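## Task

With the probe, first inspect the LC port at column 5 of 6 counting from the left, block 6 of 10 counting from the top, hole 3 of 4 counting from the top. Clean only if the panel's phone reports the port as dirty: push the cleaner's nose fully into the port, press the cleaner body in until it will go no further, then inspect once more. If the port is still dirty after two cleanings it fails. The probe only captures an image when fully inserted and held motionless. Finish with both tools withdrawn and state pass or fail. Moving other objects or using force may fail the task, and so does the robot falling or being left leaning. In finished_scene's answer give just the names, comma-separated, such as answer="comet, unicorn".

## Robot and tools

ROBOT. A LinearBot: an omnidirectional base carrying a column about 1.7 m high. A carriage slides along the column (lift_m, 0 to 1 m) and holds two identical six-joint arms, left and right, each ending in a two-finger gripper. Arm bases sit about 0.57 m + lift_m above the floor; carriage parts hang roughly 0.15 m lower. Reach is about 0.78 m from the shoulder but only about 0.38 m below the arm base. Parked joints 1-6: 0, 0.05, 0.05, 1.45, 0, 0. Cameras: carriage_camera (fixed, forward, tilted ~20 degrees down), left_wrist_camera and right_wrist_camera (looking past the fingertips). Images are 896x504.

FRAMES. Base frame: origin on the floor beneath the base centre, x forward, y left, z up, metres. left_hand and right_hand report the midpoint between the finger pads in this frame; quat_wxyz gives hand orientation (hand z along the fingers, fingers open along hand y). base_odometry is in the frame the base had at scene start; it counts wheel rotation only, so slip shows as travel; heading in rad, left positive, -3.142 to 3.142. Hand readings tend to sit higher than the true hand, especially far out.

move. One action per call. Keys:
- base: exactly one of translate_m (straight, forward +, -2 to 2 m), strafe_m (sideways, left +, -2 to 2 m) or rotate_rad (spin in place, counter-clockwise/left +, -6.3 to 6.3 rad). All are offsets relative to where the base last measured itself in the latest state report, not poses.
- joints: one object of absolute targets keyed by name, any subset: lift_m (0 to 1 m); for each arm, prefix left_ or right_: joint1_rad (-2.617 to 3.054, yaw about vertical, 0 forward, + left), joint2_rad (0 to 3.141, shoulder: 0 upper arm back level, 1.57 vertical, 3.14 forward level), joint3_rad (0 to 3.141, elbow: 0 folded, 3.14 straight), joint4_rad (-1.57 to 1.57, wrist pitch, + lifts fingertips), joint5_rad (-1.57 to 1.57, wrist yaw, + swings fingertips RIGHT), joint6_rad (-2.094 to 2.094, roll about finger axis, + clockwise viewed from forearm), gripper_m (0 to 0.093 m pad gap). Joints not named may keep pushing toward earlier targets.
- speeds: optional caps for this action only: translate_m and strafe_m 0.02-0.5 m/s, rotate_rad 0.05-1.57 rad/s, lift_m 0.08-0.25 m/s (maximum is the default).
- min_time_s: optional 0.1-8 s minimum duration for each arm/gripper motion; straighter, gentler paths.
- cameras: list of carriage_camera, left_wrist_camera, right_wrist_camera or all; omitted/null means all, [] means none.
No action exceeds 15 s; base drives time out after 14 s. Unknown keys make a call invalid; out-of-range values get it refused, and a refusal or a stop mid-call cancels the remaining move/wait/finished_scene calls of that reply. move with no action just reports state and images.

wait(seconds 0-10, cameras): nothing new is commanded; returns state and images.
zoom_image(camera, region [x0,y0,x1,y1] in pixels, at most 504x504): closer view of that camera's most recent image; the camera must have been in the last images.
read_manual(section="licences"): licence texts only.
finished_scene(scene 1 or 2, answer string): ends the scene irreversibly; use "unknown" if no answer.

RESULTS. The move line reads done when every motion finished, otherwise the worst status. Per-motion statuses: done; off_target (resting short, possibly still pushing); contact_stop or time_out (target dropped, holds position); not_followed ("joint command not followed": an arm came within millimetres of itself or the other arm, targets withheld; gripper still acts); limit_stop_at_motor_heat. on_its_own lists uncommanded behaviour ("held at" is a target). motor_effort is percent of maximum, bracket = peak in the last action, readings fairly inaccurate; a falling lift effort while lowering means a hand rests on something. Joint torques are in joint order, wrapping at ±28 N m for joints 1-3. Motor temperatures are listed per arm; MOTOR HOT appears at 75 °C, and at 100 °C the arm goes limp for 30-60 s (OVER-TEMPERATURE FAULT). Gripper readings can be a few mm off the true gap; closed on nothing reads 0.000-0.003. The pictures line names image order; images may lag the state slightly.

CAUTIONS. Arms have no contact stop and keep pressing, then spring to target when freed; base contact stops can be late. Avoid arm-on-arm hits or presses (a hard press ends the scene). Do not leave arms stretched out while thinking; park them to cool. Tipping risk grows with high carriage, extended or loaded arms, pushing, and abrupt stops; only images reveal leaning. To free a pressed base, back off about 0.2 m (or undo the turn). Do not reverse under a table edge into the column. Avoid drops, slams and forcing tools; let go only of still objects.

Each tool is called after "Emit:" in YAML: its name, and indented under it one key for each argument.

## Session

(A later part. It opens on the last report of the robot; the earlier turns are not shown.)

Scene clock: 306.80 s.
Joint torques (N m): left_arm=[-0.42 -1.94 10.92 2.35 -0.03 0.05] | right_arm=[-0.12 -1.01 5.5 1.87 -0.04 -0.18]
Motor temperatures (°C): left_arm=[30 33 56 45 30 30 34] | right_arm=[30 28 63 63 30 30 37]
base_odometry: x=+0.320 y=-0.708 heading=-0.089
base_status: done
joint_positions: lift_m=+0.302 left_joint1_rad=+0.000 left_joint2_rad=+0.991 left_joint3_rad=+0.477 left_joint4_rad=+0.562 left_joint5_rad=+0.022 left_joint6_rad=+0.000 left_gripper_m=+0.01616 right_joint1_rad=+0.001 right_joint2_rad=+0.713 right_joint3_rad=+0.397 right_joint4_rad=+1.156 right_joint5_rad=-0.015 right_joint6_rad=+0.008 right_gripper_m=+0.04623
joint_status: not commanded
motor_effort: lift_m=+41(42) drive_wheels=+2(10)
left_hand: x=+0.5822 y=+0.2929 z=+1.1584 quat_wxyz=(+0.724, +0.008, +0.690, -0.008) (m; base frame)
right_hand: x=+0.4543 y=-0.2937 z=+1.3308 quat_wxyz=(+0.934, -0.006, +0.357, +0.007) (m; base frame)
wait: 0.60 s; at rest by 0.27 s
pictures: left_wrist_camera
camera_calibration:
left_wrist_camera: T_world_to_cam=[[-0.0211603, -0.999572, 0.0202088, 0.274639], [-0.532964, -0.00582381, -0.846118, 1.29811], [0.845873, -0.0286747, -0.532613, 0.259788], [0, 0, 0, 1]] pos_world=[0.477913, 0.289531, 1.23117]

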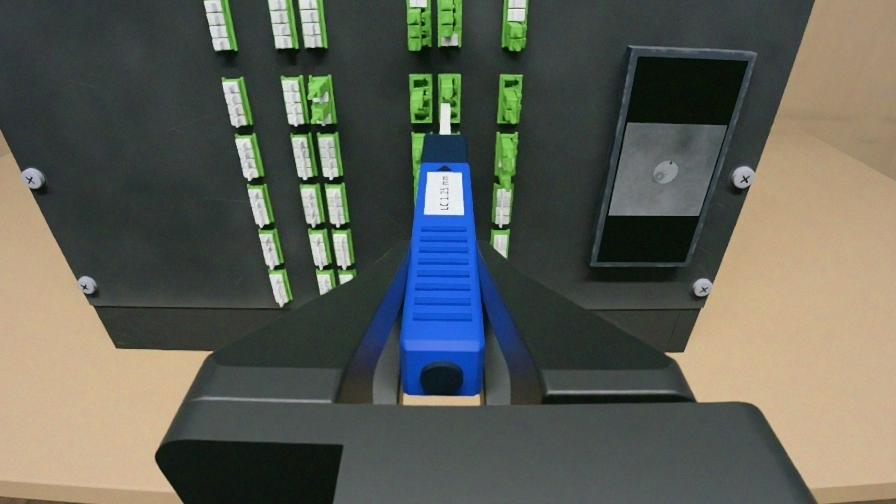

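Emit:
move:
  base: {"strafe_m":-0.0012}
  joints: {"lift_m":0.302}
  speeds: {"strafe_m":0.02}
  cameras: []

Emit:
move:
  base: {"translate_m":0.001}
  speeds: {"translate_m":0.02}
  cameras: []

Emit:
wait:
  seconds: 0.6
  cameras: ["left_wrist_camera"]

Emit:
zoom_image:
  camera: "left_wrist_camera"
  region: [425, 85, 465, 125]

Scene clock: 311.33 s.
Joint torques (N m): left_arm=[-0.39 -2 10.86 2.36 0.06 0.04] | right_arm=[-0.24 -0.96 5.6 1.9 -0.01 -0.19]
Motor temperatures (°C): left_arm=[30 33 56 45 30 30 34] | right_arm=[30 28 63 63 30 30 37]
move: done
base_odometry: x=+0.320 y=-0.709 heading=-0.088
base_status: done
joint_positions: lift_m=+0.302 left_joint1_rad=+0.000 left_joint2_rad=+0.991 left_joint3_rad=+0.477 left_joint4_rad=+0.562 left_joint5_rad=+0.022 left_joint6_rad=+0.000 left_gripper_m=+0.01616 right_joint1_rad=+0.001 right_joint2_rad=+0.713 right_joint3_rad=+0.397 right_joint4_rad=+1.156 right_joint5_rad=-0.015 right_joint6_rad=+0.008 right_gripper_m=+0.04623
joint_status: all done
motor_effort: lift_m=+36(37) drive_wheels=+4(7)
left_hand: x=+0.5822 y=+0.2929 z=+1.1583 quat_wxyz=(+0.724, +0.008, +0.690, -0.008) (m; base frame)
right_hand: x=+0.4543 y=-0.2937 z=+1.3307 quat_wxyz=(+0.934, -0.006, +0.357, +0.007) (m; base frame)
pictures: none
No camera images: "cameras" was empty.

Scene clock: 311.83 s.
Joint torques (N m): left_arm=[-0.49 -2.21 10.82 2.34 -0.04 0.06] | right_arm=[-0.01 -0.92 5.57 1.83 -0.08 -0.16]
Motor temperatures (°C): left_arm=[30 33 56 45 30 30 34] | right_arm=[30 28 63 63 30 30 37]
move: done
base_odometry: x=+0.321 y=-0.709 heading=-0.088
base_status: done
joint_positions: lift_m=+0.302 left_joint1_rad=+0.000 left_joint2_rad=+0.992 left_joint3_rad=+0.477 left_joint4_rad=+0.561 left_joint5_rad=+0.022 left_joint6_rad=+0.000 left_gripper_m=+0.01616 right_joint1_rad=+0.001 right_joint2_rad=+0.713 right_joint3_rad=+0.397 right_joint4_rad=+1.156 right_joint5_rad=-0.015 right_joint6_rad=+0.008 right_gripper_m=+0.04623
joint_status: not commanded
motor_effort: lift_m=+36(37) drive_wheels=+3(13)
left_hand: x=+0.5825 y=+0.2929 z=+1.1575 quat_wxyz=(+0.723, +0.008, +0.691, -0.008) (m; base frame)
right_hand: x=+0.4542 y=-0.2937 z=+1.3307 quat_wxyz=(+0.934, -0.006, +0.357, +0.007) (m; base frame)
pictures: none
No camera images: "cameras" was empty.

Scene clock: 312.43 s.
Joint torques (N m): left_arm=[-0.43 -2.24 10.86 2.34 -0.02 0.05] | right_arm=[-0.06 -0.99 5.61 1.89 -0.05 -0.16]
Motor temperatures (°C): left_arm=[30 33 56 45 30 30 34] | right_arm=[30 28 62 63 30 30 37]
base_odometry: x=+0.321 y=-0.709 heading=-0.088
base_status: done
joint_positions: lift_m=+0.302 left_joint1_rad=+0.000 left_joint2_rad=+0.992 left_joint3_rad=+0.477 left_joint4_rad=+0.561 left_joint5_rad=+0.022 left_joint6_rad=+0.000 left_gripper_m=+0.01616 right_joint1_rad=+0.001 right_joint2_rad=+0.713 right_joint3_rad=+0.397 right_joint4_rad=+1.156 right_joint5_rad=-0.015 right_joint6_rad=+0.008 right_gripper_m=+0.04623
joint_status: not commanded
motor_effort: lift_m=+36(37) drive_wheels=+2(13)
left_hand: x=+0.5825 y=+0.2929 z=+1.1575 quat_wxyz=(+0.723, +0.008, +0.691, -0.008) (m; base frame)
right_hand: x=+0.4543 y=-0.2937 z=+1.3307 quat_wxyz=(+0.934, -0.006, +0.357, +0.007) (m; base frame)
wait: 0.60 s; at rest by 0.27 s
pictures: left_wrist_camera
camera_calibration:
left_wrist_camera: T_world_to_cam=[[-0.0211077, -0.999572, 0.020264, 0.274571], [-0.53517, -0.00582378, -0.844724, 1.29714], [0.844481, -0.0286749, -0.534818, 0.262373], [0, 0, 0, 1]] pos_world=[0.478415, 0.289531, 1.23048]

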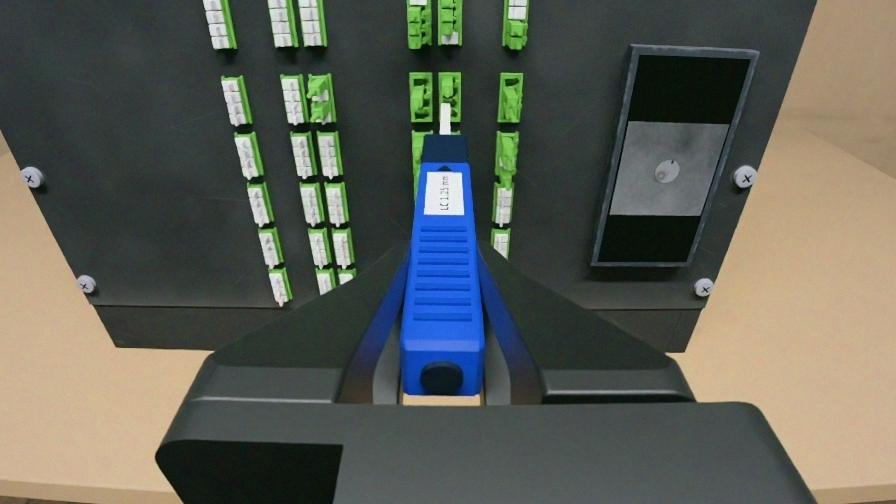

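Scaled by 12.600 from the camera's 896x504 image, which has a finer 1280x720 frame.

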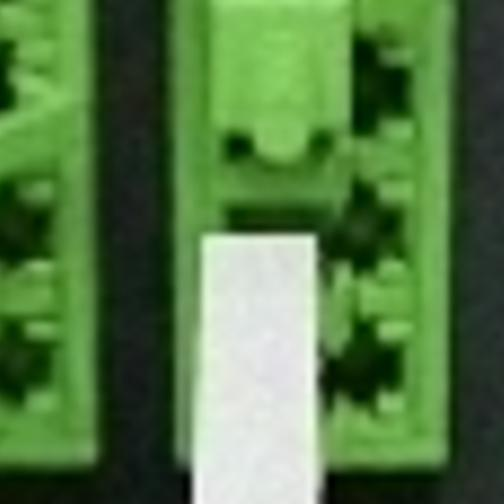

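Emit:
move:
  joints: {"left_joint1_rad":-0.004,"lift_m":0.3025}
  cameras: []

Emit:
wait:
  seconds: 0.6
  cameras: ["left_wrist_camera"]

Emit:
zoom_image:
  camera: "left_wrist_camera"
  region: [425, 85, 465, 125]

Scene clock: 316.20 s.
Joint torques (N m): left_arm=[-0.83 -2.17 10.93 2.36 -0.03 0.06] | right_arm=[-0.09 -1.11 5.46 1.88 -0.03 -0.2]
Motor temperatures (°C): left_arm=[30 33 56 45 30 30 34] | right_arm=[30 28 62 62 30 30 37]
move: done
base_odometry: x=+0.321 y=-0.709 heading=-0.088
base_status: not commanded
joint_positions: lift_m=+0.302 left_joint1_rad=+0.000 left_joint2_rad=+0.992 left_joint3_rad=+0.477 left_joint4_rad=+0.561 left_joint5_rad=+0.022 left_joint6_rad=+0.000 left_gripper_m=+0.01616 right_joint1_rad=+0.001 right_joint2_rad=+0.713 right_joint3_rad=+0.397 right_joint4_rad=+1.156 right_joint5_rad=-0.015 right_joint6_rad=+0.008 right_gripper_m=+0.04623
joint_status: all done
motor_effort: lift_m=+40(42) drive_wheels=+2(2)
left_hand: x=+0.5825 y=+0.2929 z=+1.1576 quat_wxyz=(+0.723, +0.008, +0.691, -0.008) (m; base frame)
right_hand: x=+0.4543 y=-0.2937 z=+1.3308 quat_wxyz=(+0.934, -0.006, +0.357, +0.007) (m; base frame)
pictures: none
No camera images: "cameras" was empty.

Scene clock: 316.80 s.
Joint torques (N m): left_arm=[-0.81 -2.14 10.89 2.36 -0.04 0.06] | right_arm=[-0.27 -1.17 5.49 1.88 -0.04 -0.12]
Motor temperatures (°C): left_arm=[30 33 56 45 30 30 34] | right_arm=[30 28 62 62 30 30 37]
base_odometry: x=+0.321 y=-0.709 heading=-0.088
base_status: not commanded
joint_positions: lift_m=+0.302 left_joint1_rad=+0.000 left_joint2_rad=+0.992 left_joint3_rad=+0.477 left_joint4_rad=+0.561 left_joint5_rad=+0.022 left_joint6_rad=+0.000 left_gripper_m=+0.01616 right_joint1_rad=+0.001 right_joint2_rad=+0.713 right_joint3_rad=+0.397 right_joint4_rad=+1.156 right_joint5_rad=-0.015 right_joint6_rad=+0.008 right_gripper_m=+0.04623
joint_status: all done
motor_effort: lift_m=+41(42) drive_wheels=+2(2)
left_hand: x=+0.5825 y=+0.2929 z=+1.1576 quat_wxyz=(+0.723, +0.008, +0.691, -0.008) (m; base frame)
right_hand: x=+0.4543 y=-0.2937 z=+1.3308 quat_wxyz=(+0.934, -0.006, +0.357, +0.007) (m; base frame)
wait: 0.60 s; at rest by 0.27 s
pictures: left_wrist_camera
camera_calibration:
left_wrist_camera: T_world_to_cam=[[-0.0211077, -0.999572, 0.020264, 0.274567], [-0.53517, -0.00582378, -0.844724, 1.29731], [0.844481, -0.0286749, -0.534818, 0.26248], [0, 0, 0, 1]] pos_world=[0.478415, 0.289531, 1.23068]

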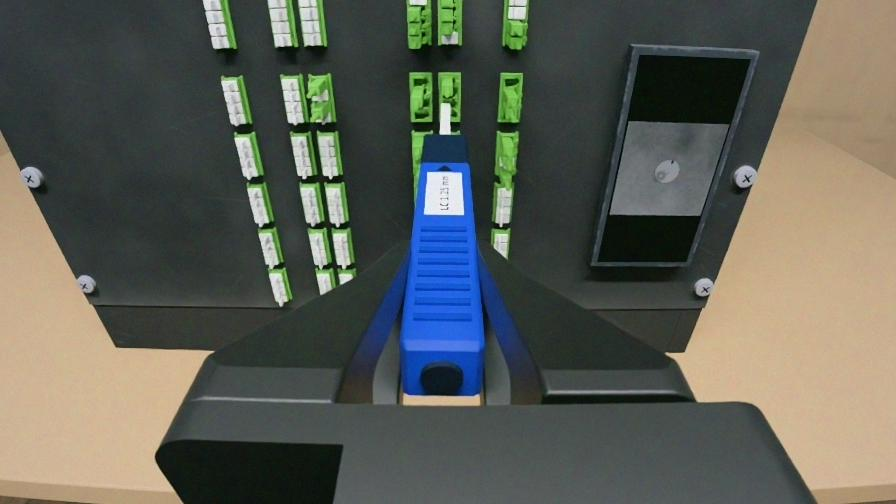

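Scaled by 12.600 from the camera's 896x504 image, which has a finer 1280x720 frame.

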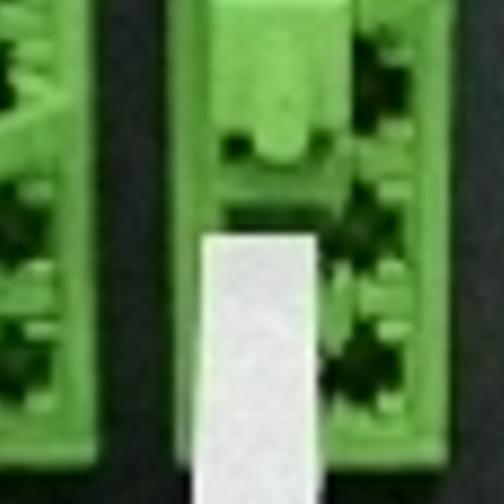

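Emit:
move:
  joints: {"left_joint1_rad":-0.007}
  cameras: []

Emit:
wait:
  seconds: 0.6
  cameras: ["left_wrist_camera"]

Emit:
zoom_image:
  camera: "left_wrist_camera"
  region: [425, 85, 465, 125]

Scene clock: 319.47 s.
Joint torques (N m): left_arm=[-1.11 -2.18 10.89 2.35 -0.03 0.06] | right_arm=[-0.17 -0.99 5.53 1.87 -0.04 -0.16]
Motor temperatures (°C): left_arm=[30 33 57 46 30 30 34] | right_arm=[30 28 62 62 30 30 37]
move: done
base_odometry: x=+0.321 y=-0.709 heading=-0.088
base_status: not commanded
joint_positions: lift_m=+0.302 left_joint1_rad=+0.000 left_joint2_rad=+0.992 left_joint3_rad=+0.477 left_joint4_rad=+0.561 left_joint5_rad=+0.022 left_joint6_rad=+0.000 left_gripper_m=+0.01616 right_joint1_rad=+0.001 right_joint2_rad=+0.713 right_joint3_rad=+0.397 right_joint4_rad=+1.156 right_joint5_rad=-0.015 right_joint6_rad=+0.008 right_gripper_m=+0.04623
joint_status: all done
motor_effort: lift_m=+41(42) drive_wheels=+2(2)
left_hand: x=+0.5825 y=+0.2929 z=+1.1576 quat_wxyz=(+0.723, +0.008, +0.691, -0.008) (m; base frame)
right_hand: x=+0.4543 y=-0.2937 z=+1.3308 quat_wxyz=(+0.934, -0.006, +0.357, +0.007) (m; base frame)
pictures: none
No camera images: "cameras" was empty.

Scene clock: 320.07 s.
Joint torques (N m): left_arm=[-1.09 -2.14 10.86 2.36 -0.03 0.06] | right_arm=[-0.13 -0.95 5.6 1.89 -0.04 -0.15]
Motor temperatures (°C): left_arm=[30 33 57 46 30 30 34] | right_arm=[30 28 62 62 30 30 37]
base_odometry: x=+0.321 y=-0.709 heading=-0.088
base_status: not commanded
joint_positions: lift_m=+0.302 left_joint1_rad=+0.000 left_joint2_rad=+0.992 left_joint3_rad=+0.477 left_joint4_rad=+0.561 left_joint5_rad=+0.022 left_joint6_rad=+0.000 left_gripper_m=+0.01616 right_joint1_rad=+0.001 right_joint2_rad=+0.713 right_joint3_rad=+0.397 right_joint4_rad=+1.156 right_joint5_rad=-0.015 right_joint6_rad=+0.008 right_gripper_m=+0.04623
joint_status: all done
motor_effort: lift_m=+41(42) drive_wheels=+2(2)
left_hand: x=+0.5825 y=+0.2929 z=+1.1576 quat_wxyz=(+0.723, +0.008, +0.691, -0.008) (m; base frame)
right_hand: x=+0.4543 y=-0.2937 z=+1.3308 quat_wxyz=(+0.934, -0.006, +0.357, +0.007) (m; base frame)
wait: 0.60 s; at rest by 0.27 s
pictures: left_wrist_camera
camera_calibration:
left_wrist_camera: T_world_to_cam=[[-0.0211077, -0.999572, 0.020264, 0.274567], [-0.53517, -0.00582378, -0.844724, 1.29731], [0.844481, -0.0286749, -0.534818, 0.26248], [0, 0, 0, 1]] pos_world=[0.478415, 0.289531, 1.23068]

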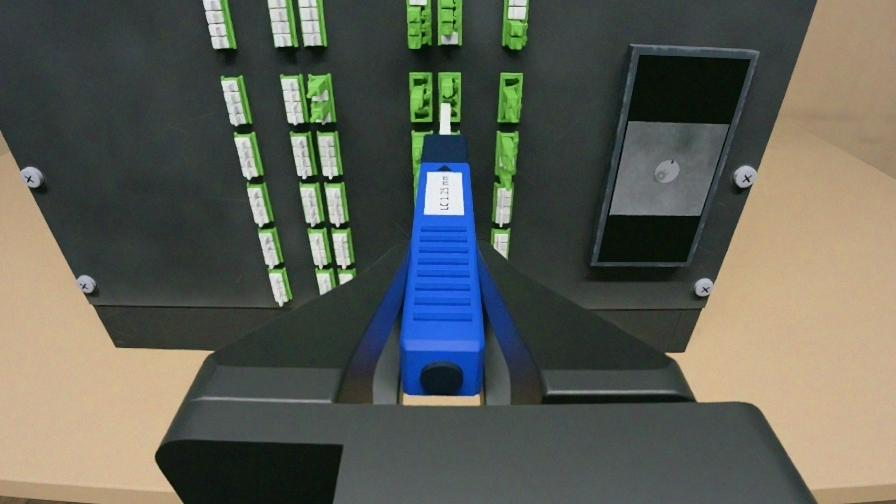

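Scaled by 12.600 from the camera's 896x504 image, which has a finer 1280x720 frame.

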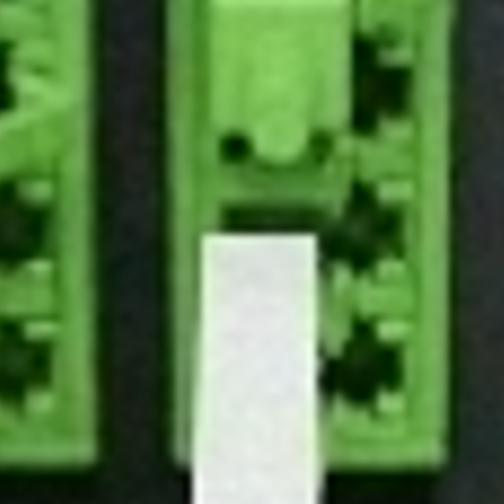

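Emit:
move:
  joints: {"left_joint1_rad":-0.003}
  base: {"strafe_m":-0.0018}
  speeds: {"strafe_m":0.02}
  cameras: []

Emit:
move:
  base: {"translate_m":0.001}
  speeds: {"translate_m":0.02}
  cameras: []

Emit:
wait:
  seconds: 0.6
  cameras: ["left_wrist_camera"]

Emit:
zoom_image:
  camera: "left_wrist_camera"
  region: [425, 85, 465, 125]

Scene clock: 323.20 s.
Joint torques (N m): left_arm=[-0.53 -2.21 10.88 2.36 0.08 0.04] | right_arm=[-0.14 -1.02 5.57 1.91 -0.05 -0.15]
Motor temperatures (°C): left_arm=[30 33 57 46 30 30 34] | right_arm=[30 28 62 62 30 30 37]
move: done
base_odometry: x=+0.321 y=-0.711 heading=-0.088
base_status: done
joint_positions: lift_m=+0.302 left_joint1_rad=-0.002 left_joint2_rad=+0.992 left_joint3_rad=+0.477 left_joint4_rad=+0.561 left_joint5_rad=+0.022 left_joint6_rad=+0.000 left_gripper_m=+0.01616 right_joint1_rad=+0.001 right_joint2_rad=+0.713 right_joint3_rad=+0.397 right_joint4_rad=+1.156 right_joint5_rad=-0.015 right_joint6_rad=+0.008 right_gripper_m=+0.04623
joint_status: all done
motor_effort: lift_m=+40(42) drive_wheels=+3(7)
left_hand: x=+0.5825 y=+0.2923 z=+1.1576 quat_wxyz=(+0.723, +0.008, +0.691, -0.008) (m; base frame)
right_hand: x=+0.4543 y=-0.2938 z=+1.3308 quat_wxyz=(+0.934, -0.006, +0.357, +0.007) (m; base frame)
pictures: none
No camera images: "cameras" was empty.

Scene clock: 323.80 s.
Joint torques (N m): left_arm=[-0.51 -2.33 10.89 2.36 -0.01 0.06] | right_arm=[-0.09 -0.91 5.49 1.92 -0.03 -0.14]
Motor temperatures (°C): left_arm=[30 33 57 46 30 30 34] | right_arm=[30 28 62 62 30 30 37]
move: done
base_odometry: x=+0.322 y=-0.711 heading=-0.088
base_status: done
joint_positions: lift_m=+0.302 left_joint1_rad=-0.002 left_joint2_rad=+0.993 left_joint3_rad=+0.477 left_joint4_rad=+0.560 left_joint5_rad=+0.022 left_joint6_rad=+0.000 left_gripper_m=+0.01616 right_joint1_rad=+0.001 right_joint2_rad=+0.713 right_joint3_rad=+0.397 right_joint4_rad=+1.155 right_joint5_rad=-0.015 right_joint6_rad=+0.008 right_gripper_m=+0.04623
joint_status: not commanded
motor_effort: lift_m=+41(42) drive_wheels=-1(10)
left_hand: x=+0.5826 y=+0.2922 z=+1.1572 quat_wxyz=(+0.722, +0.009, +0.691, -0.008) (m; base frame)
right_hand: x=+0.4544 y=-0.2938 z=+1.3307 quat_wxyz=(+0.934, -0.006, +0.357, +0.007) (m; base frame)
pictures: none
No camera images: "cameras" was empty.

Scene clock: 324.40 s.
Joint torques (N m): left_arm=[-0.49 -2.25 10.88 2.36 -0.03 0.06] | right_arm=[-0.09 -0.91 5.5 1.88 -0.06 -0.17]
Motor temperatures (°C): left_arm=[30 33 57 46 30 30 34] | right_arm=[30 28 62 62 30 30 37]
base_odometry: x=+0.322 y=-0.711 heading=-0.088
base_status: done
joint_positions: lift_m=+0.302 left_joint1_rad=-0.002 left_joint2_rad=+0.993 left_joint3_rad=+0.477 left_joint4_rad=+0.560 left_joint5_rad=+0.022 left_joint6_rad=+0.000 left_gripper_m=+0.01616 right_joint1_rad=+0.001 right_joint2_rad=+0.713 right_joint3_rad=+0.397 right_joint4_rad=+1.156 right_joint5_rad=-0.015 right_joint6_rad=+0.008 right_gripper_m=+0.04623
joint_status: not commanded
motor_effort: lift_m=+41(42) drive_wheels=+2(10)
left_hand: x=+0.5826 y=+0.2921 z=+1.1572 quat_wxyz=(+0.722, +0.009, +0.691, -0.008) (m; base frame)
right_hand: x=+0.4543 y=-0.2938 z=+1.3308 quat_wxyz=(+0.934, -0.006, +0.357, +0.007) (m; base frame)
wait: 0.60 s; at rest by 0.27 s
pictures: left_wrist_camera
camera_calibration:
left_wrist_camera: T_world_to_cam=[[-0.0234617, -0.999519, 0.0202719, 0.275086], [-0.536486, -0.00452269, -0.843897, 1.29639], [0.843583, -0.0306749, -0.536122, 0.264759], [0, 0, 0, 1]] pos_world=[0.478604, 0.288939, 1.23039]

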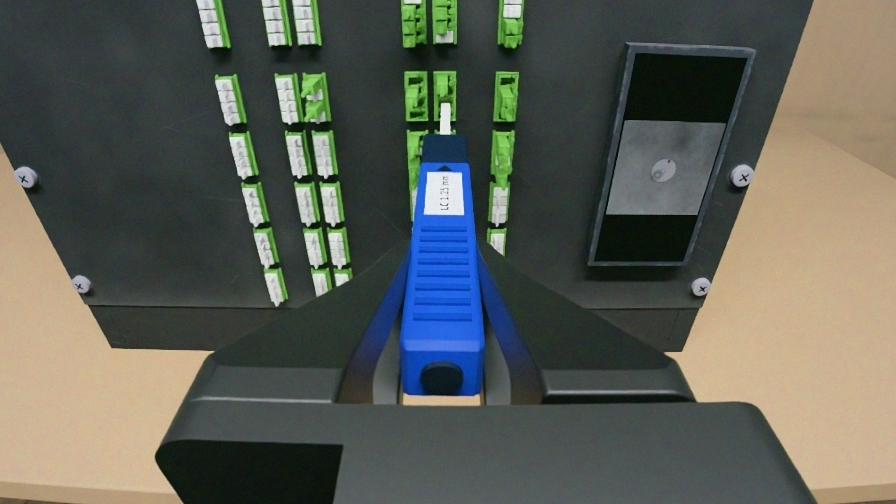

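Scaled by 12.600 from the camera's 896x504 image, which has a finer 1280x720 frame.

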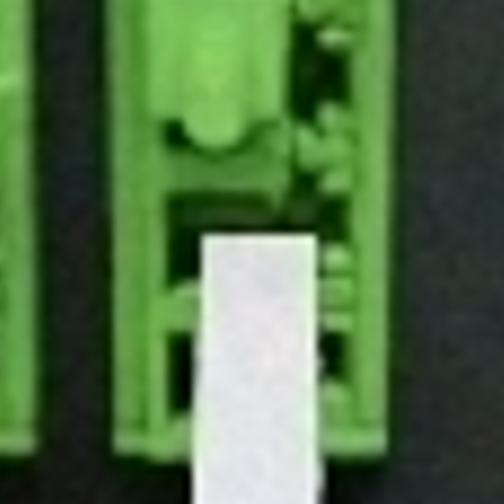

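Emit:
move:
  joints: {"lift_m":0.3035}
  base: {"strafe_m":0.0016}
  speeds: {"strafe_m":0.02}
  cameras: []

Emit:
wait:
  seconds: 0.6
  cameras: ["left_wrist_camera"]

Emit:
zoom_image:
  camera: "left_wrist_camera"
  region: [425, 85, 465, 125]

Scene clock: 329.27 s.
Joint torques (N m): left_arm=[-0.43 -2.28 10.91 2.36 -0.08 0.04] | right_arm=[-0.18 -1.02 5.56 1.89 -0.03 -0.16]
Motor temperatures (°C): left_arm=[30 33 57 46 30 30 34] | right_arm=[30 28 62 61 30 30 37]
move: done
base_odometry: x=+0.322 y=-0.709 heading=-0.088
base_status: done
joint_positions: lift_m=+0.303 left_joint1_rad=-0.002 left_joint2_rad=+0.993 left_joint3_rad=+0.477 left_joint4_rad=+0.561 left_joint5_rad=+0.021 left_joint6_rad=+0.000 left_gripper_m=+0.01616 right_joint1_rad=+0.001 right_joint2_rad=+0.713 right_joint3_rad=+0.397 right_joint4_rad=+1.156 right_joint5_rad=-0.015 right_joint6_rad=+0.008 right_gripper_m=+0.04623
joint_status: all done
motor_effort: lift_m=+41(46) drive_wheels=-2(9)
left_hand: x=+0.5826 y=+0.2921 z=+1.1583 quat_wxyz=(+0.723, +0.009, +0.691, -0.008) (m; base frame)
right_hand: x=+0.4542 y=-0.2937 z=+1.3319 quat_wxyz=(+0.934, -0.006, +0.357, +0.007) (m; base frame)
pictures: none
No camera images: "cameras" was empty.

Scene clock: 329.87 s.
Joint torques (N m): left_arm=[-0.49 -2.26 10.89 2.36 -0.03 0.06] | right_arm=[-0.2 -0.94 5.59 1.88 -0.02 -0.16]
Motor temperatures (°C): left_arm=[30 33 57 46 30 30 34] | right_arm=[30 28 62 61 30 30 37]
base_odometry: x=+0.322 y=-0.709 heading=-0.088
base_status: done
joint_positions: lift_m=+0.303 left_joint1_rad=-0.003 left_joint2_rad=+0.993 left_joint3_rad=+0.477 left_joint4_rad=+0.561 left_joint5_rad=+0.022 left_joint6_rad=+0.000 left_gripper_m=+0.01616 right_joint1_rad=+0.001 right_joint2_rad=+0.713 right_joint3_rad=+0.397 right_joint4_rad=+1.156 right_joint5_rad=-0.015 right_joint6_rad=+0.008 right_gripper_m=+0.04623
joint_status: all done
motor_effort: lift_m=+41(46) drive_wheels=-2(9)
left_hand: x=+0.5826 y=+0.2919 z=+1.1583 quat_wxyz=(+0.723, +0.009, +0.691, -0.009) (m; base frame)
right_hand: x=+0.4542 y=-0.2937 z=+1.3319 quat_wxyz=(+0.934, -0.006, +0.357, +0.007) (m; base frame)
wait: 0.60 s; at rest by 0.27 s
pictures: left_wrist_camera
camera_calibration:
left_wrist_camera: T_world_to_cam=[[-0.0237755, -0.99951, 0.0203396, 0.275032], [-0.536181, -0.0044227, -0.844091, 1.2973], [0.843768, -0.0309744, -0.535813, 0.264911], [0, 0, 0, 1]] pos_world=[0.478602, 0.28884, 1.23139]

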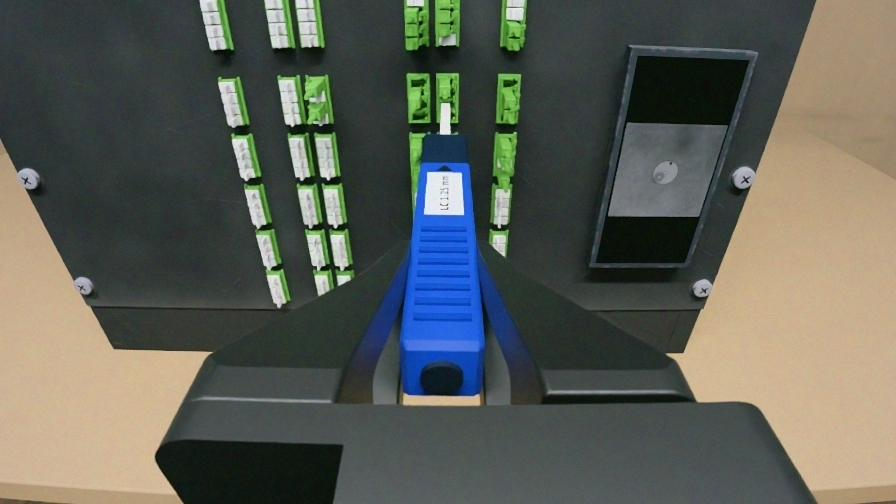

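Scaled by 12.600 from the camera's 896x504 image, which has a finer 1280x720 frame.

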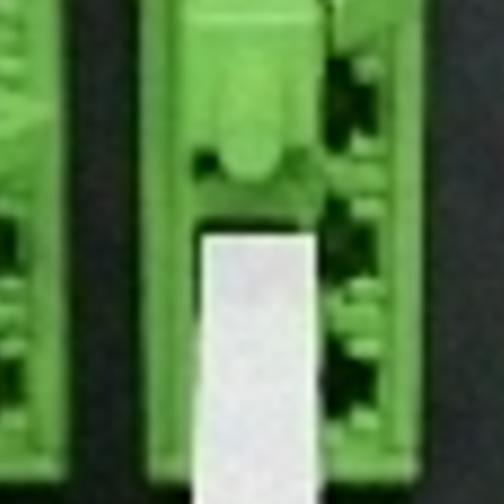

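Emit:
move:
  base: {"translate_m":0.0015}
  speeds: {"translate_m":0.02}
  cameras: []

Emit:
wait:
  seconds: 0.6
  cameras: ["left_wrist_camera"]

Emit:
zoom_image:
  camera: "left_wrist_camera"
  region: [430, 90, 460, 120]

Scene clock: 334.83 s.
Joint torques (N m): left_arm=[-0.5 -2.29 10.86 2.36 -0.03 0.05] | right_arm=[-0.09 -1.06 5.55 1.94 -0.04 -0.17]
Motor temperatures (°C): left_arm=[30 33 57 46 30 30 34] | right_arm=[30 28 61 61 30 30 37]
move: done
base_odometry: x=+0.324 y=-0.709 heading=-0.088
base_status: done
joint_positions: lift_m=+0.303 left_joint1_rad=-0.003 left_joint2_rad=+0.993 left_joint3_rad=+0.477 left_joint4_rad=+0.560 left_joint5_rad=+0.022 left_joint6_rad=+0.000 left_gripper_m=+0.01616 right_joint1_rad=+0.001 right_joint2_rad=+0.713 right_joint3_rad=+0.397 right_joint4_rad=+1.155 right_joint5_rad=-0.015 right_joint6_rad=+0.008 right_gripper_m=+0.04623
joint_status: not commanded
motor_effort: lift_m=+41(42) drive_wheels=-1(12)
left_hand: x=+0.5826 y=+0.2919 z=+1.1582 quat_wxyz=(+0.722, +0.009, +0.691, -0.009) (m; base frame)
right_hand: x=+0.4543 y=-0.2937 z=+1.3318 quat_wxyz=(+0.934, -0.006, +0.357, +0.007) (m; base frame)
pictures: none
No camera images: "cameras" was empty.

Scene clock: 335.43 s.
Joint torques (N m): left_arm=[-0.44 -2.29 10.92 2.35 -0.02 0.05] | right_arm=[-0.05 -0.92 5.63 1.91 -0.03 -0.19]
Motor temperatures (°C): left_arm=[30 33 57 46 30 30 34] | right_arm=[30 28 61 61 30 30 37]
base_odometry: x=+0.324 y=-0.709 heading=-0.088
base_status: done
joint_positions: lift_m=+0.303 left_joint1_rad=-0.003 left_joint2_rad=+0.993 left_joint3_rad=+0.477 left_joint4_rad=+0.560 left_joint5_rad=+0.022 left_joint6_rad=+0.000 left_gripper_m=+0.01616 right_joint1_rad=+0.001 right_joint2_rad=+0.713 right_joint3_rad=+0.397 right_joint4_rad=+1.156 right_joint5_rad=-0.015 right_joint6_rad=+0.008 right_gripper_m=+0.04623
joint_status: not commanded
motor_effort: lift_m=+41(42) drive_wheels=+2(12)
left_hand: x=+0.5826 y=+0.2919 z=+1.1582 quat_wxyz=(+0.722, +0.009, +0.691, -0.009) (m; base frame)
right_hand: x=+0.4543 y=-0.2937 z=+1.3318 quat_wxyz=(+0.934, -0.006, +0.357, +0.007) (m; base frame)
wait: 0.60 s; at rest by 0.27 s
pictures: left_wrist_camera
camera_calibration:
left_wrist_camera: T_world_to_cam=[[-0.0237683, -0.99951, 0.0203483, 0.275017], [-0.536485, -0.00442268, -0.843898, 1.29721], [0.843575, -0.0309746, -0.536118, 0.265378], [0, 0, 0, 1]] pos_world=[0.478602, 0.28884, 1.23139]

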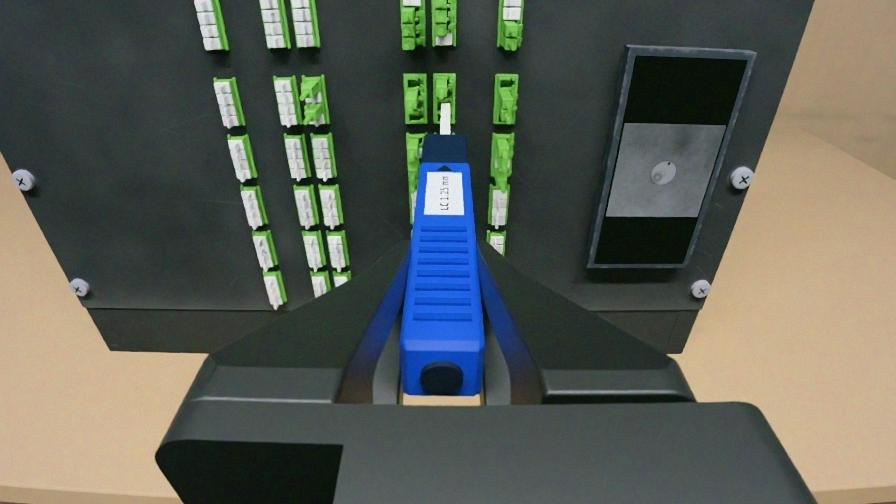

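Scaled by 16.800 from the camera's 896x504 image, which has a finer 1280x720 frame.

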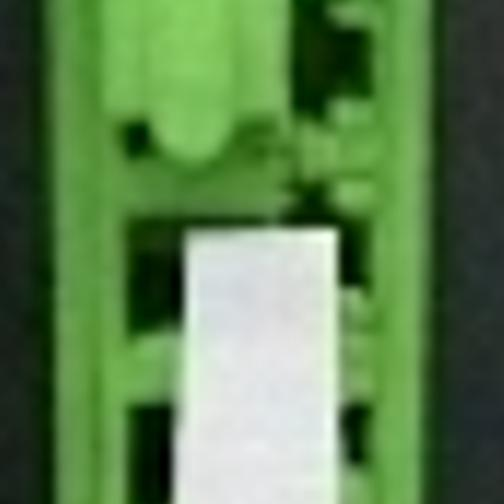

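Emit:
move:
  joints: {"left_joint1_rad":0.007}
  cameras: []

Emit:
wait:
  seconds: 0.6
  cameras: ["left_wrist_camera"]

Emit:
zoom_image:
  camera: "left_wrist_camera"
  region: [430, 90, 460, 120]

Scene clock: 339.80 s.
Joint torques (N m): left_arm=[0.24 -2.28 10.88 2.36 -0.02 0.06] | right_arm=[-0.1 -1.01 5.55 1.86 -0.04 -0.14]
Motor temperatures (°C): left_arm=[30 33 58 46 30 30 34] | right_arm=[30 28 61 61 30 30 37]
move: done
base_odometry: x=+0.324 y=-0.709 heading=-0.088
base_status: not commanded
joint_positions: lift_m=+0.303 left_joint1_rad=+0.001 left_joint2_rad=+0.993 left_joint3_rad=+0.477 left_joint4_rad=+0.560 left_joint5_rad=+0.022 left_joint6_rad=+0.000 left_gripper_m=+0.01616 right_joint1_rad=+0.001 right_joint2_rad=+0.713 right_joint3_rad=+0.397 right_joint4_rad=+1.156 right_joint5_rad=-0.015 right_joint6_rad=+0.008 right_gripper_m=+0.04623
joint_status: all done
motor_effort: lift_m=+41(42) drive_wheels=+2(2)
left_hand: x=+0.5826 y=+0.2931 z=+1.1582 quat_wxyz=(+0.722, +0.008, +0.691, -0.007) (m; base frame)
right_hand: x=+0.4543 y=-0.2937 z=+1.3318 quat_wxyz=(+0.934, -0.006, +0.357, +0.007) (m; base frame)
pictures: none
No camera images: "cameras" was empty.

Scene clock: 340.40 s.
Joint torques (N m): left_arm=[0.18 -2.25 10.89 2.36 -0.03 0.05] | right_arm=[-0.14 -0.98 5.52 1.9 -0.03 -0.14]
Motor temperatures (°C): left_arm=[30 33 58 46 30 30 34] | right_arm=[30 28 61 61 30 30 37]
base_odometry: x=+0.324 y=-0.709 heading=-0.088
base_status: not commanded
joint_positions: lift_m=+0.303 left_joint1_rad=+0.001 left_joint2_rad=+0.993 left_joint3_rad=+0.477 left_joint4_rad=+0.560 left_joint5_rad=+0.022 left_joint6_rad=+0.000 left_gripper_m=+0.01616 right_joint1_rad=+0.001 right_joint2_rad=+0.713 right_joint3_rad=+0.397 right_joint4_rad=+1.156 right_joint5_rad=-0.015 right_joint6_rad=+0.008 right_gripper_m=+0.04623
joint_status: all done
motor_effort: lift_m=+41(42) drive_wheels=+2(2)
left_hand: x=+0.5826 y=+0.2931 z=+1.1582 quat_wxyz=(+0.722, +0.008, +0.691, -0.007) (m; base frame)
right_hand: x=+0.4543 y=-0.2937 z=+1.3318 quat_wxyz=(+0.934, -0.006, +0.357, +0.007) (m; base frame)
wait: 0.60 s; at rest by 0.27 s
pictures: left_wrist_camera
camera_calibration:
left_wrist_camera: T_world_to_cam=[[-0.0203558, -0.999586, 0.0203119, 0.27434], [-0.536463, -0.00622369, -0.843901, 1.29773], [0.843678, -0.0280749, -0.536115, 0.264497], [0, 0, 0, 1]] pos_world=[0.478621, 0.289729, 1.23139]

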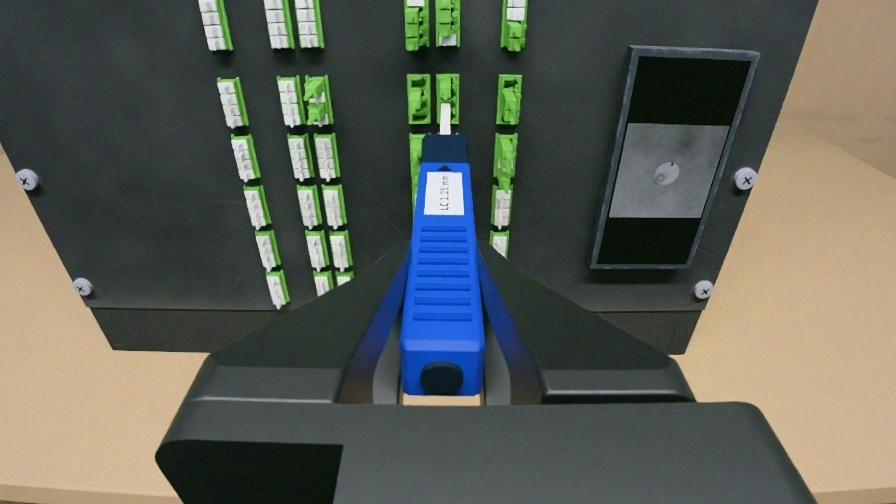

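Scaled by 16.800 from the camera's 896x504 image, which has a finer 1280x720 frame.

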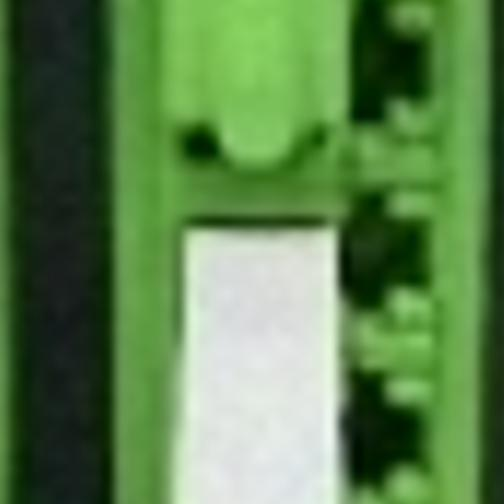

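Emit:
move:
  base: {"translate_m":0.0015}
  speeds: {"translate_m":0.02}
  cameras: []

Emit:
wait:
  seconds: 0.6
  cameras: ["left_wrist_camera"]

Emit:
zoom_image:
  camera: "left_wrist_camera"
  region: [430, 90, 460, 120]

Scene clock: 344.33 s.
Joint torques (N m): left_arm=[0.17 -2.28 10.88 2.38 -0.02 0.06] | right_arm=[-0.17 -0.94 5.56 1.94 -0.05 -0.16]
Motor temperatures (°C): left_arm=[30 33 58 46 30 30 34] | right_arm=[30 28 61 60 30 30 37]
move: done
base_odometry: x=+0.325 y=-0.710 heading=-0.088
base_status: done
joint_positions: lift_m=+0.303 left_joint1_rad=+0.001 left_joint2_rad=+0.993 left_joint3_rad=+0.477 left_joint4_rad=+0.560 left_joint5_rad=+0.022 left_joint6_rad=+0.000 left_gripper_m=+0.01616 right_joint1_rad=+0.001 right_joint2_rad=+0.713 right_joint3_rad=+0.397 right_joint4_rad=+1.155 right_joint5_rad=-0.015 right_joint6_rad=+0.008 right_gripper_m=+0.04623
joint_status: not commanded
motor_effort: lift_m=+42(42) drive_wheels=-1(13)
left_hand: x=+0.5826 y=+0.2931 z=+1.1582 quat_wxyz=(+0.722, +0.008, +0.691, -0.007) (m; base frame)
right_hand: x=+0.4543 y=-0.2937 z=+1.3318 quat_wxyz=(+0.934, -0.006, +0.357, +0.007) (m; base frame)
pictures: none
No camera images: "cameras" was empty.

Scene clock: 344.93 s.
Joint torques (N m): left_arm=[0.18 -2.32 10.89 2.36 -0.02 0.06] | right_arm=[-0.14 -1.07 5.52 1.87 -0.05 -0.11]
Motor temperatures (°C): left_arm=[30 33 58 46 30 30 34] | right_arm=[30 28 61 60 30 30 37]
base_odometry: x=+0.325 y=-0.710 heading=-0.088
base_status: done
joint_positions: lift_m=+0.303 left_joint1_rad=+0.001 left_joint2_rad=+0.993 left_joint3_rad=+0.477 left_joint4_rad=+0.560 left_joint5_rad=+0.022 left_joint6_rad=+0.000 left_gripper_m=+0.01616 right_joint1_rad=+0.001 right_joint2_rad=+0.713 right_joint3_rad=+0.397 right_joint4_rad=+1.156 right_joint5_rad=-0.015 right_joint6_rad=+0.008 right_gripper_m=+0.04623
joint_status: not commanded
motor_effort: lift_m=+41(42) drive_wheels=+3(13)
left_hand: x=+0.5826 y=+0.2931 z=+1.1582 quat_wxyz=(+0.722, +0.008, +0.691, -0.007) (m; base frame)
right_hand: x=+0.4543 y=-0.2937 z=+1.3318 quat_wxyz=(+0.934, -0.006, +0.357, +0.007) (m; base frame)
wait: 0.60 s; at rest by 0.27 s
pictures: left_wrist_camera
camera_calibration:
left_wrist_camera: T_world_to_cam=[[-0.0203558, -0.999586, 0.0203119, 0.27434], [-0.536463, -0.00622369, -0.843901, 1.29773], [0.843678, -0.0280749, -0.536115, 0.264497], [0, 0, 0, 1]] pos_world=[0.478621, 0.289729, 1.23139]

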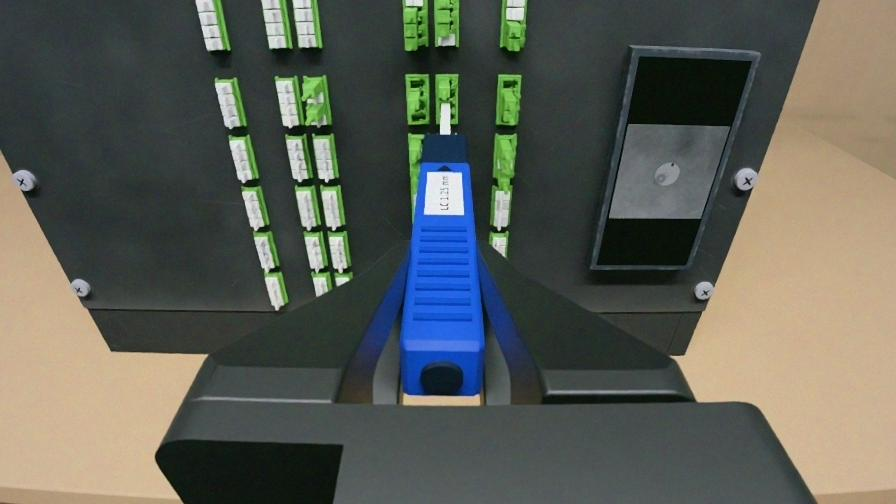

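Scaled by 16.800 from the camera's 896x504 image, which has a finer 1280x720 frame.

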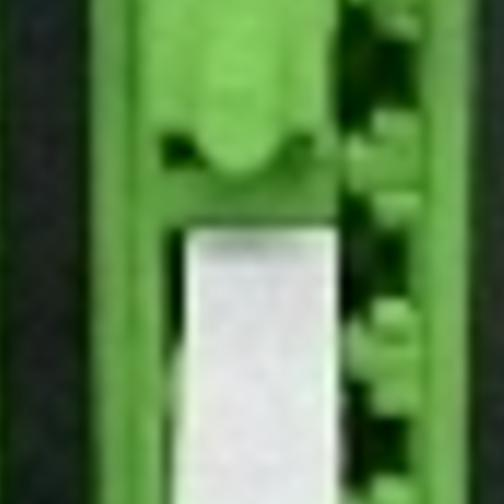

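Emit:
move:
  joints: {"left_joint1_rad":0.010,"lift_m":0.303}
  cameras: []

Emit:
wait:
  seconds: 0.6
  cameras: ["left_wrist_camera"]

Emit:
zoom_image:
  camera: "left_wrist_camera"
  region: [430, 90, 460, 120]

Scene clock: 348.03 s.
Joint torques (N m): left_arm=[0.23 -2.24 10.89 2.37 -0.02 0.06] | right_arm=[-0.25 -1.09 5.72 1.89 -0.03 -0.14]
Motor temperatures (°C): left_arm=[30 33 58 47 30 30 34] | right_arm=[30 28 61 60 30 30 37]
move: done
base_odometry: x=+0.325 y=-0.710 heading=-0.088
base_status: not commanded
joint_positions: lift_m=+0.303 left_joint1_rad=+0.004 left_joint2_rad=+0.993 left_joint3_rad=+0.477 left_joint4_rad=+0.560 left_joint5_rad=+0.022 left_joint6_rad=+0.000 left_gripper_m=+0.01616 right_joint1_rad=+0.001 right_joint2_rad=+0.713 right_joint3_rad=+0.397 right_joint4_rad=+1.156 right_joint5_rad=-0.015 right_joint6_rad=+0.008 right_gripper_m=+0.04623
joint_status: all done
motor_effort: lift_m=+36(37) drive_wheels=+3(3)
left_hand: x=+0.5827 y=+0.2943 z=+1.1580 quat_wxyz=(+0.722, +0.007, +0.691, -0.006) (m; base frame)
right_hand: x=+0.4543 y=-0.2937 z=+1.3317 quat_wxyz=(+0.934, -0.006, +0.357, +0.007) (m; base frame)
pictures: none
No camera images: "cameras" was empty.

Scene clock: 348.63 s.
Joint torques (N m): left_arm=[0.2 -2.32 10.88 2.36 -0.02 0.05] | right_arm=[-0.16 -1.02 5.5 1.9 -0.06 -0.15]
Motor temperatures (°C): left_arm=[30 33 58 47 30 30 34] | right_arm=[30 28 61 60 30 30 37]
base_odometry: x=+0.325 y=-0.710 heading=-0.088
base_status: not commanded
joint_positions: lift_m=+0.303 left_joint1_rad=+0.004 left_joint2_rad=+0.993 left_joint3_rad=+0.477 left_joint4_rad=+0.560 left_joint5_rad=+0.022 left_joint6_rad=+0.000 left_gripper_m=+0.01616 right_joint1_rad=+0.001 right_joint2_rad=+0.713 right_joint3_rad=+0.397 right_joint4_rad=+1.156 right_joint5_rad=-0.015 right_joint6_rad=+0.008 right_gripper_m=+0.04623
joint_status: all done
motor_effort: lift_m=+36(37) drive_wheels=+3(3)
left_hand: x=+0.5827 y=+0.2943 z=+1.1580 quat_wxyz=(+0.722, +0.007, +0.691, -0.006) (m; base frame)
right_hand: x=+0.4543 y=-0.2937 z=+1.3317 quat_wxyz=(+0.934, -0.006, +0.357, +0.007) (m; base frame)
wait: 0.60 s; at rest by 0.27 s
pictures: left_wrist_camera
camera_calibration:
left_wrist_camera: T_world_to_cam=[[-0.0173034, -0.999645, 0.0202678, 0.273744], [-0.53643, -0.00782486, -0.843909, 1.29804], [0.843768, -0.0254748, -0.536104, 0.263587], [0, 0, 0, 1]] pos_world=[0.478637, 0.290519, 1.23119]

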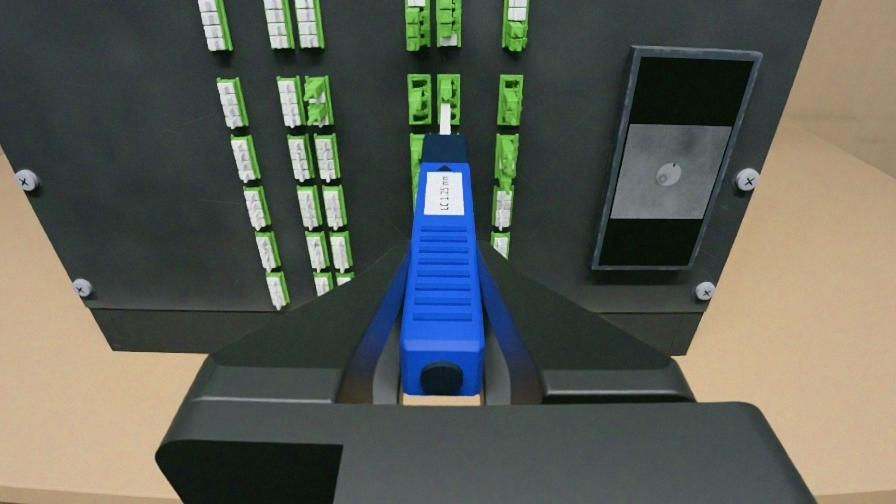

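Scaled by 16.800 from the camera's 896x504 image, which has a finer 1280x720 frame.

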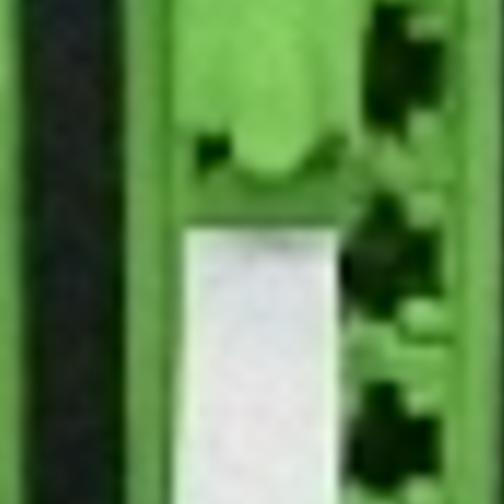

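Emit:
move:
  base: {"translate_m":0.0012}
  speeds: {"translate_m":0.02}
  cameras: []

Emit:
wait:
  seconds: 0.6
  cameras: ["left_wrist_camera"]

Emit:
zoom_image:
  camera: "left_wrist_camera"
  region: [430, 90, 460, 120]

Scene clock: 352.20 s.
Joint torques (N m): left_arm=[0.21 -2.28 10.88 2.37 -0.02 0.06] | right_arm=[-0.17 -0.87 5.53 1.93 -0.02 -0.17]
Motor temperatures (°C): left_arm=[30 33 58 47 30 30 34] | right_arm=[30 28 61 60 30 30 37]
move: done
base_odometry: x=+0.326 y=-0.710 heading=-0.089
base_status: done
joint_positions: lift_m=+0.303 left_joint1_rad=+0.004 left_joint2_rad=+0.993 left_joint3_rad=+0.477 left_joint4_rad=+0.560 left_joint5_rad=+0.022 left_joint6_rad=+0.000 left_gripper_m=+0.01616 right_joint1_rad=+0.001 right_joint2_rad=+0.713 right_joint3_rad=+0.397 right_joint4_rad=+1.155 right_joint5_rad=-0.015 right_joint6_rad=+0.008 right_gripper_m=+0.04623
joint_status: not commanded
motor_effort: lift_m=+35(37) drive_wheels=-1(13)
left_hand: x=+0.5827 y=+0.2943 z=+1.1580 quat_wxyz=(+0.722, +0.007, +0.691, -0.006) (m; base frame)
right_hand: x=+0.4543 y=-0.2937 z=+1.3316 quat_wxyz=(+0.934, -0.006, +0.357, +0.007) (m; base frame)
pictures: none
No camera images: "cameras" was empty.

Scene clock: 352.80 s.
Joint torques (N m): left_arm=[0.16 -2.29 10.88 2.37 -0.02 0.05] | right_arm=[-0.2 -1.01 5.5 1.88 -0.04 -0.16]
Motor temperatures (°C): left_arm=[30 33 58 47 30 30 34] | right_arm=[30 28 61 60 30 30 37]
base_odometry: x=+0.326 y=-0.710 heading=-0.089
base_status: done
joint_positions: lift_m=+0.303 left_joint1_rad=+0.004 left_joint2_rad=+0.993 left_joint3_rad=+0.477 left_joint4_rad=+0.560 left_joint5_rad=+0.022 left_joint6_rad=+0.000 left_gripper_m=+0.01616 right_joint1_rad=+0.001 right_joint2_rad=+0.713 right_joint3_rad=+0.397 right_joint4_rad=+1.156 right_joint5_rad=-0.015 right_joint6_rad=+0.008 right_gripper_m=+0.04623
joint_status: not commanded
motor_effort: lift_m=+36(37) drive_wheels=+3(13)
left_hand: x=+0.5827 y=+0.2943 z=+1.1580 quat_wxyz=(+0.722, +0.007, +0.691, -0.006) (m; base frame)
right_hand: x=+0.4543 y=-0.2937 z=+1.3317 quat_wxyz=(+0.934, -0.006, +0.357, +0.007) (m; base frame)
wait: 0.60 s; at rest by 0.27 s
pictures: left_wrist_camera
camera_calibration:
left_wrist_camera: T_world_to_cam=[[-0.0173034, -0.999645, 0.0202678, 0.273744], [-0.53643, -0.00782486, -0.843909, 1.29804], [0.843768, -0.0254748, -0.536104, 0.263587], [0, 0, 0, 1]] pos_world=[0.478637, 0.290519, 1.23119]

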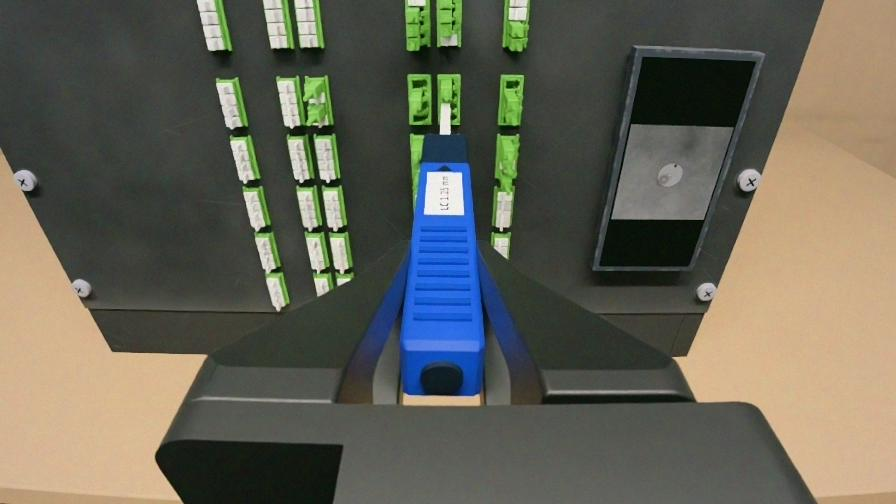

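Scaled by 16.800 from the camera's 896x504 image, which has a finer 1280x720 frame.

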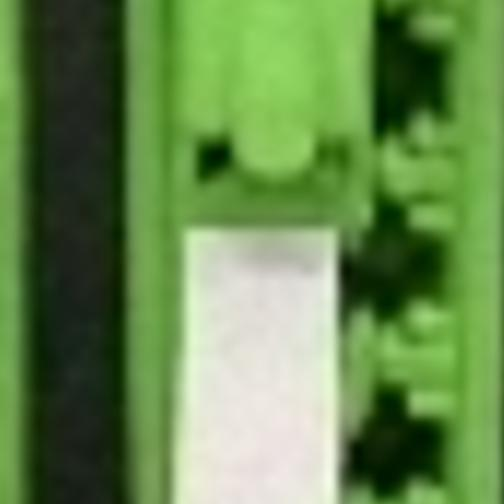

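Emit:
move:
  joints: {"lift_m":0.3023}
  cameras: []

Emit:
wait:
  seconds: 0.6
  cameras: ["left_wrist_camera"]

Emit:
zoom_image:
  camera: "left_wrist_camera"
  region: [430, 90, 460, 120]

Scene clock: 356.73 s.
Joint torques (N m): left_arm=[0.21 -2.3 10.88 2.36 -0.03 0.06] | right_arm=[-0.03 -0.96 5.49 1.9 -0.03 -0.16]
Motor temperatures (°C): left_arm=[30 33 58 47 30 30 34] | right_arm=[30 28 61 60 30 30 37]
move: done
base_odometry: x=+0.326 y=-0.710 heading=-0.089
base_status: not commanded
joint_positions: lift_m=+0.303 left_joint1_rad=+0.004 left_joint2_rad=+0.993 left_joint3_rad=+0.477 left_joint4_rad=+0.560 left_joint5_rad=+0.022 left_joint6_rad=+0.000 left_gripper_m=+0.01616 right_joint1_rad=+0.001 right_joint2_rad=+0.713 right_joint3_rad=+0.397 right_joint4_rad=+1.156 right_joint5_rad=-0.015 right_joint6_rad=+0.008 right_gripper_m=+0.04623
joint_status: all done
motor_effort: lift_m=+35(36) drive_wheels=+3(3)
left_hand: x=+0.5827 y=+0.2943 z=+1.1574 quat_wxyz=(+0.722, +0.007, +0.691, -0.006) (m; base frame)
right_hand: x=+0.4543 y=-0.2937 z=+1.3311 quat_wxyz=(+0.934, -0.006, +0.357, +0.007) (m; base frame)
pictures: none
No camera images: "cameras" was empty.

Scene clock: 357.33 s.
Joint torques (N m): left_arm=[0.2 -2.24 10.88 2.36 -0.02 0.04] | right_arm=[-0.23 -0.94 5.52 1.91 -0.04 -0.16]
Motor temperatures (°C): left_arm=[30 33 58 47 30 30 34] | right_arm=[30 28 61 60 30 30 37]
base_odometry: x=+0.326 y=-0.710 heading=-0.089
base_status: not commanded
joint_positions: lift_m=+0.303 left_joint1_rad=+0.004 left_joint2_rad=+0.993 left_joint3_rad=+0.477 left_joint4_rad=+0.560 left_joint5_rad=+0.022 left_joint6_rad=+0.000 left_gripper_m=+0.01616 right_joint1_rad=+0.001 right_joint2_rad=+0.713 right_joint3_rad=+0.397 right_joint4_rad=+1.156 right_joint5_rad=-0.015 right_joint6_rad=+0.008 right_gripper_m=+0.04623
joint_status: all done
motor_effort: lift_m=+35(36) drive_wheels=+3(3)
left_hand: x=+0.5827 y=+0.2943 z=+1.1574 quat_wxyz=(+0.722, +0.007, +0.691, -0.006) (m; base frame)
right_hand: x=+0.4543 y=-0.2937 z=+1.3311 quat_wxyz=(+0.934, -0.006, +0.357, +0.007) (m; base frame)
wait: 0.60 s; at rest by 0.27 s
pictures: left_wrist_camera
camera_calibration:
left_wrist_camera: T_world_to_cam=[[-0.0173034, -0.999645, 0.0202678, 0.273756], [-0.53643, -0.00782486, -0.843909, 1.29753], [0.843768, -0.0254748, -0.536104, 0.263265], [0, 0, 0, 1]] pos_world=[0.478637, 0.290519, 1.23059]

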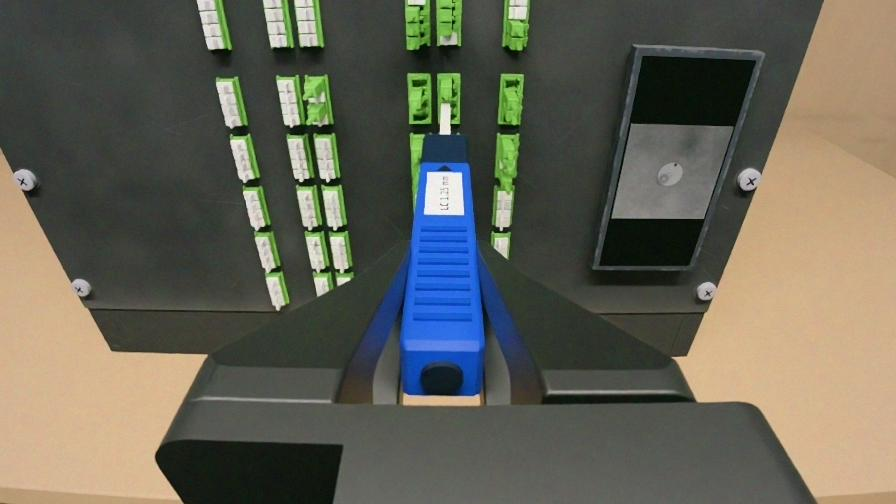

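Scaled by 16.800 from the camera's 896x504 image, which has a finer 1280x720 frame.

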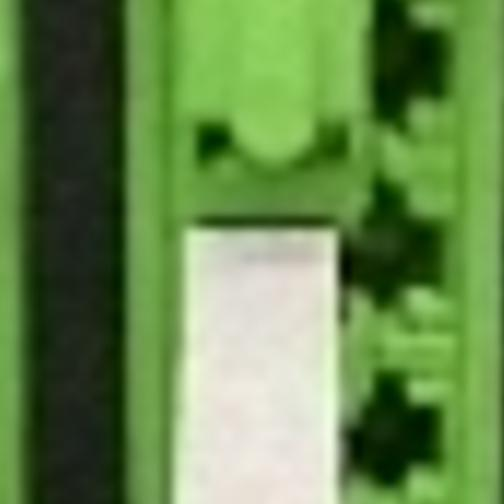

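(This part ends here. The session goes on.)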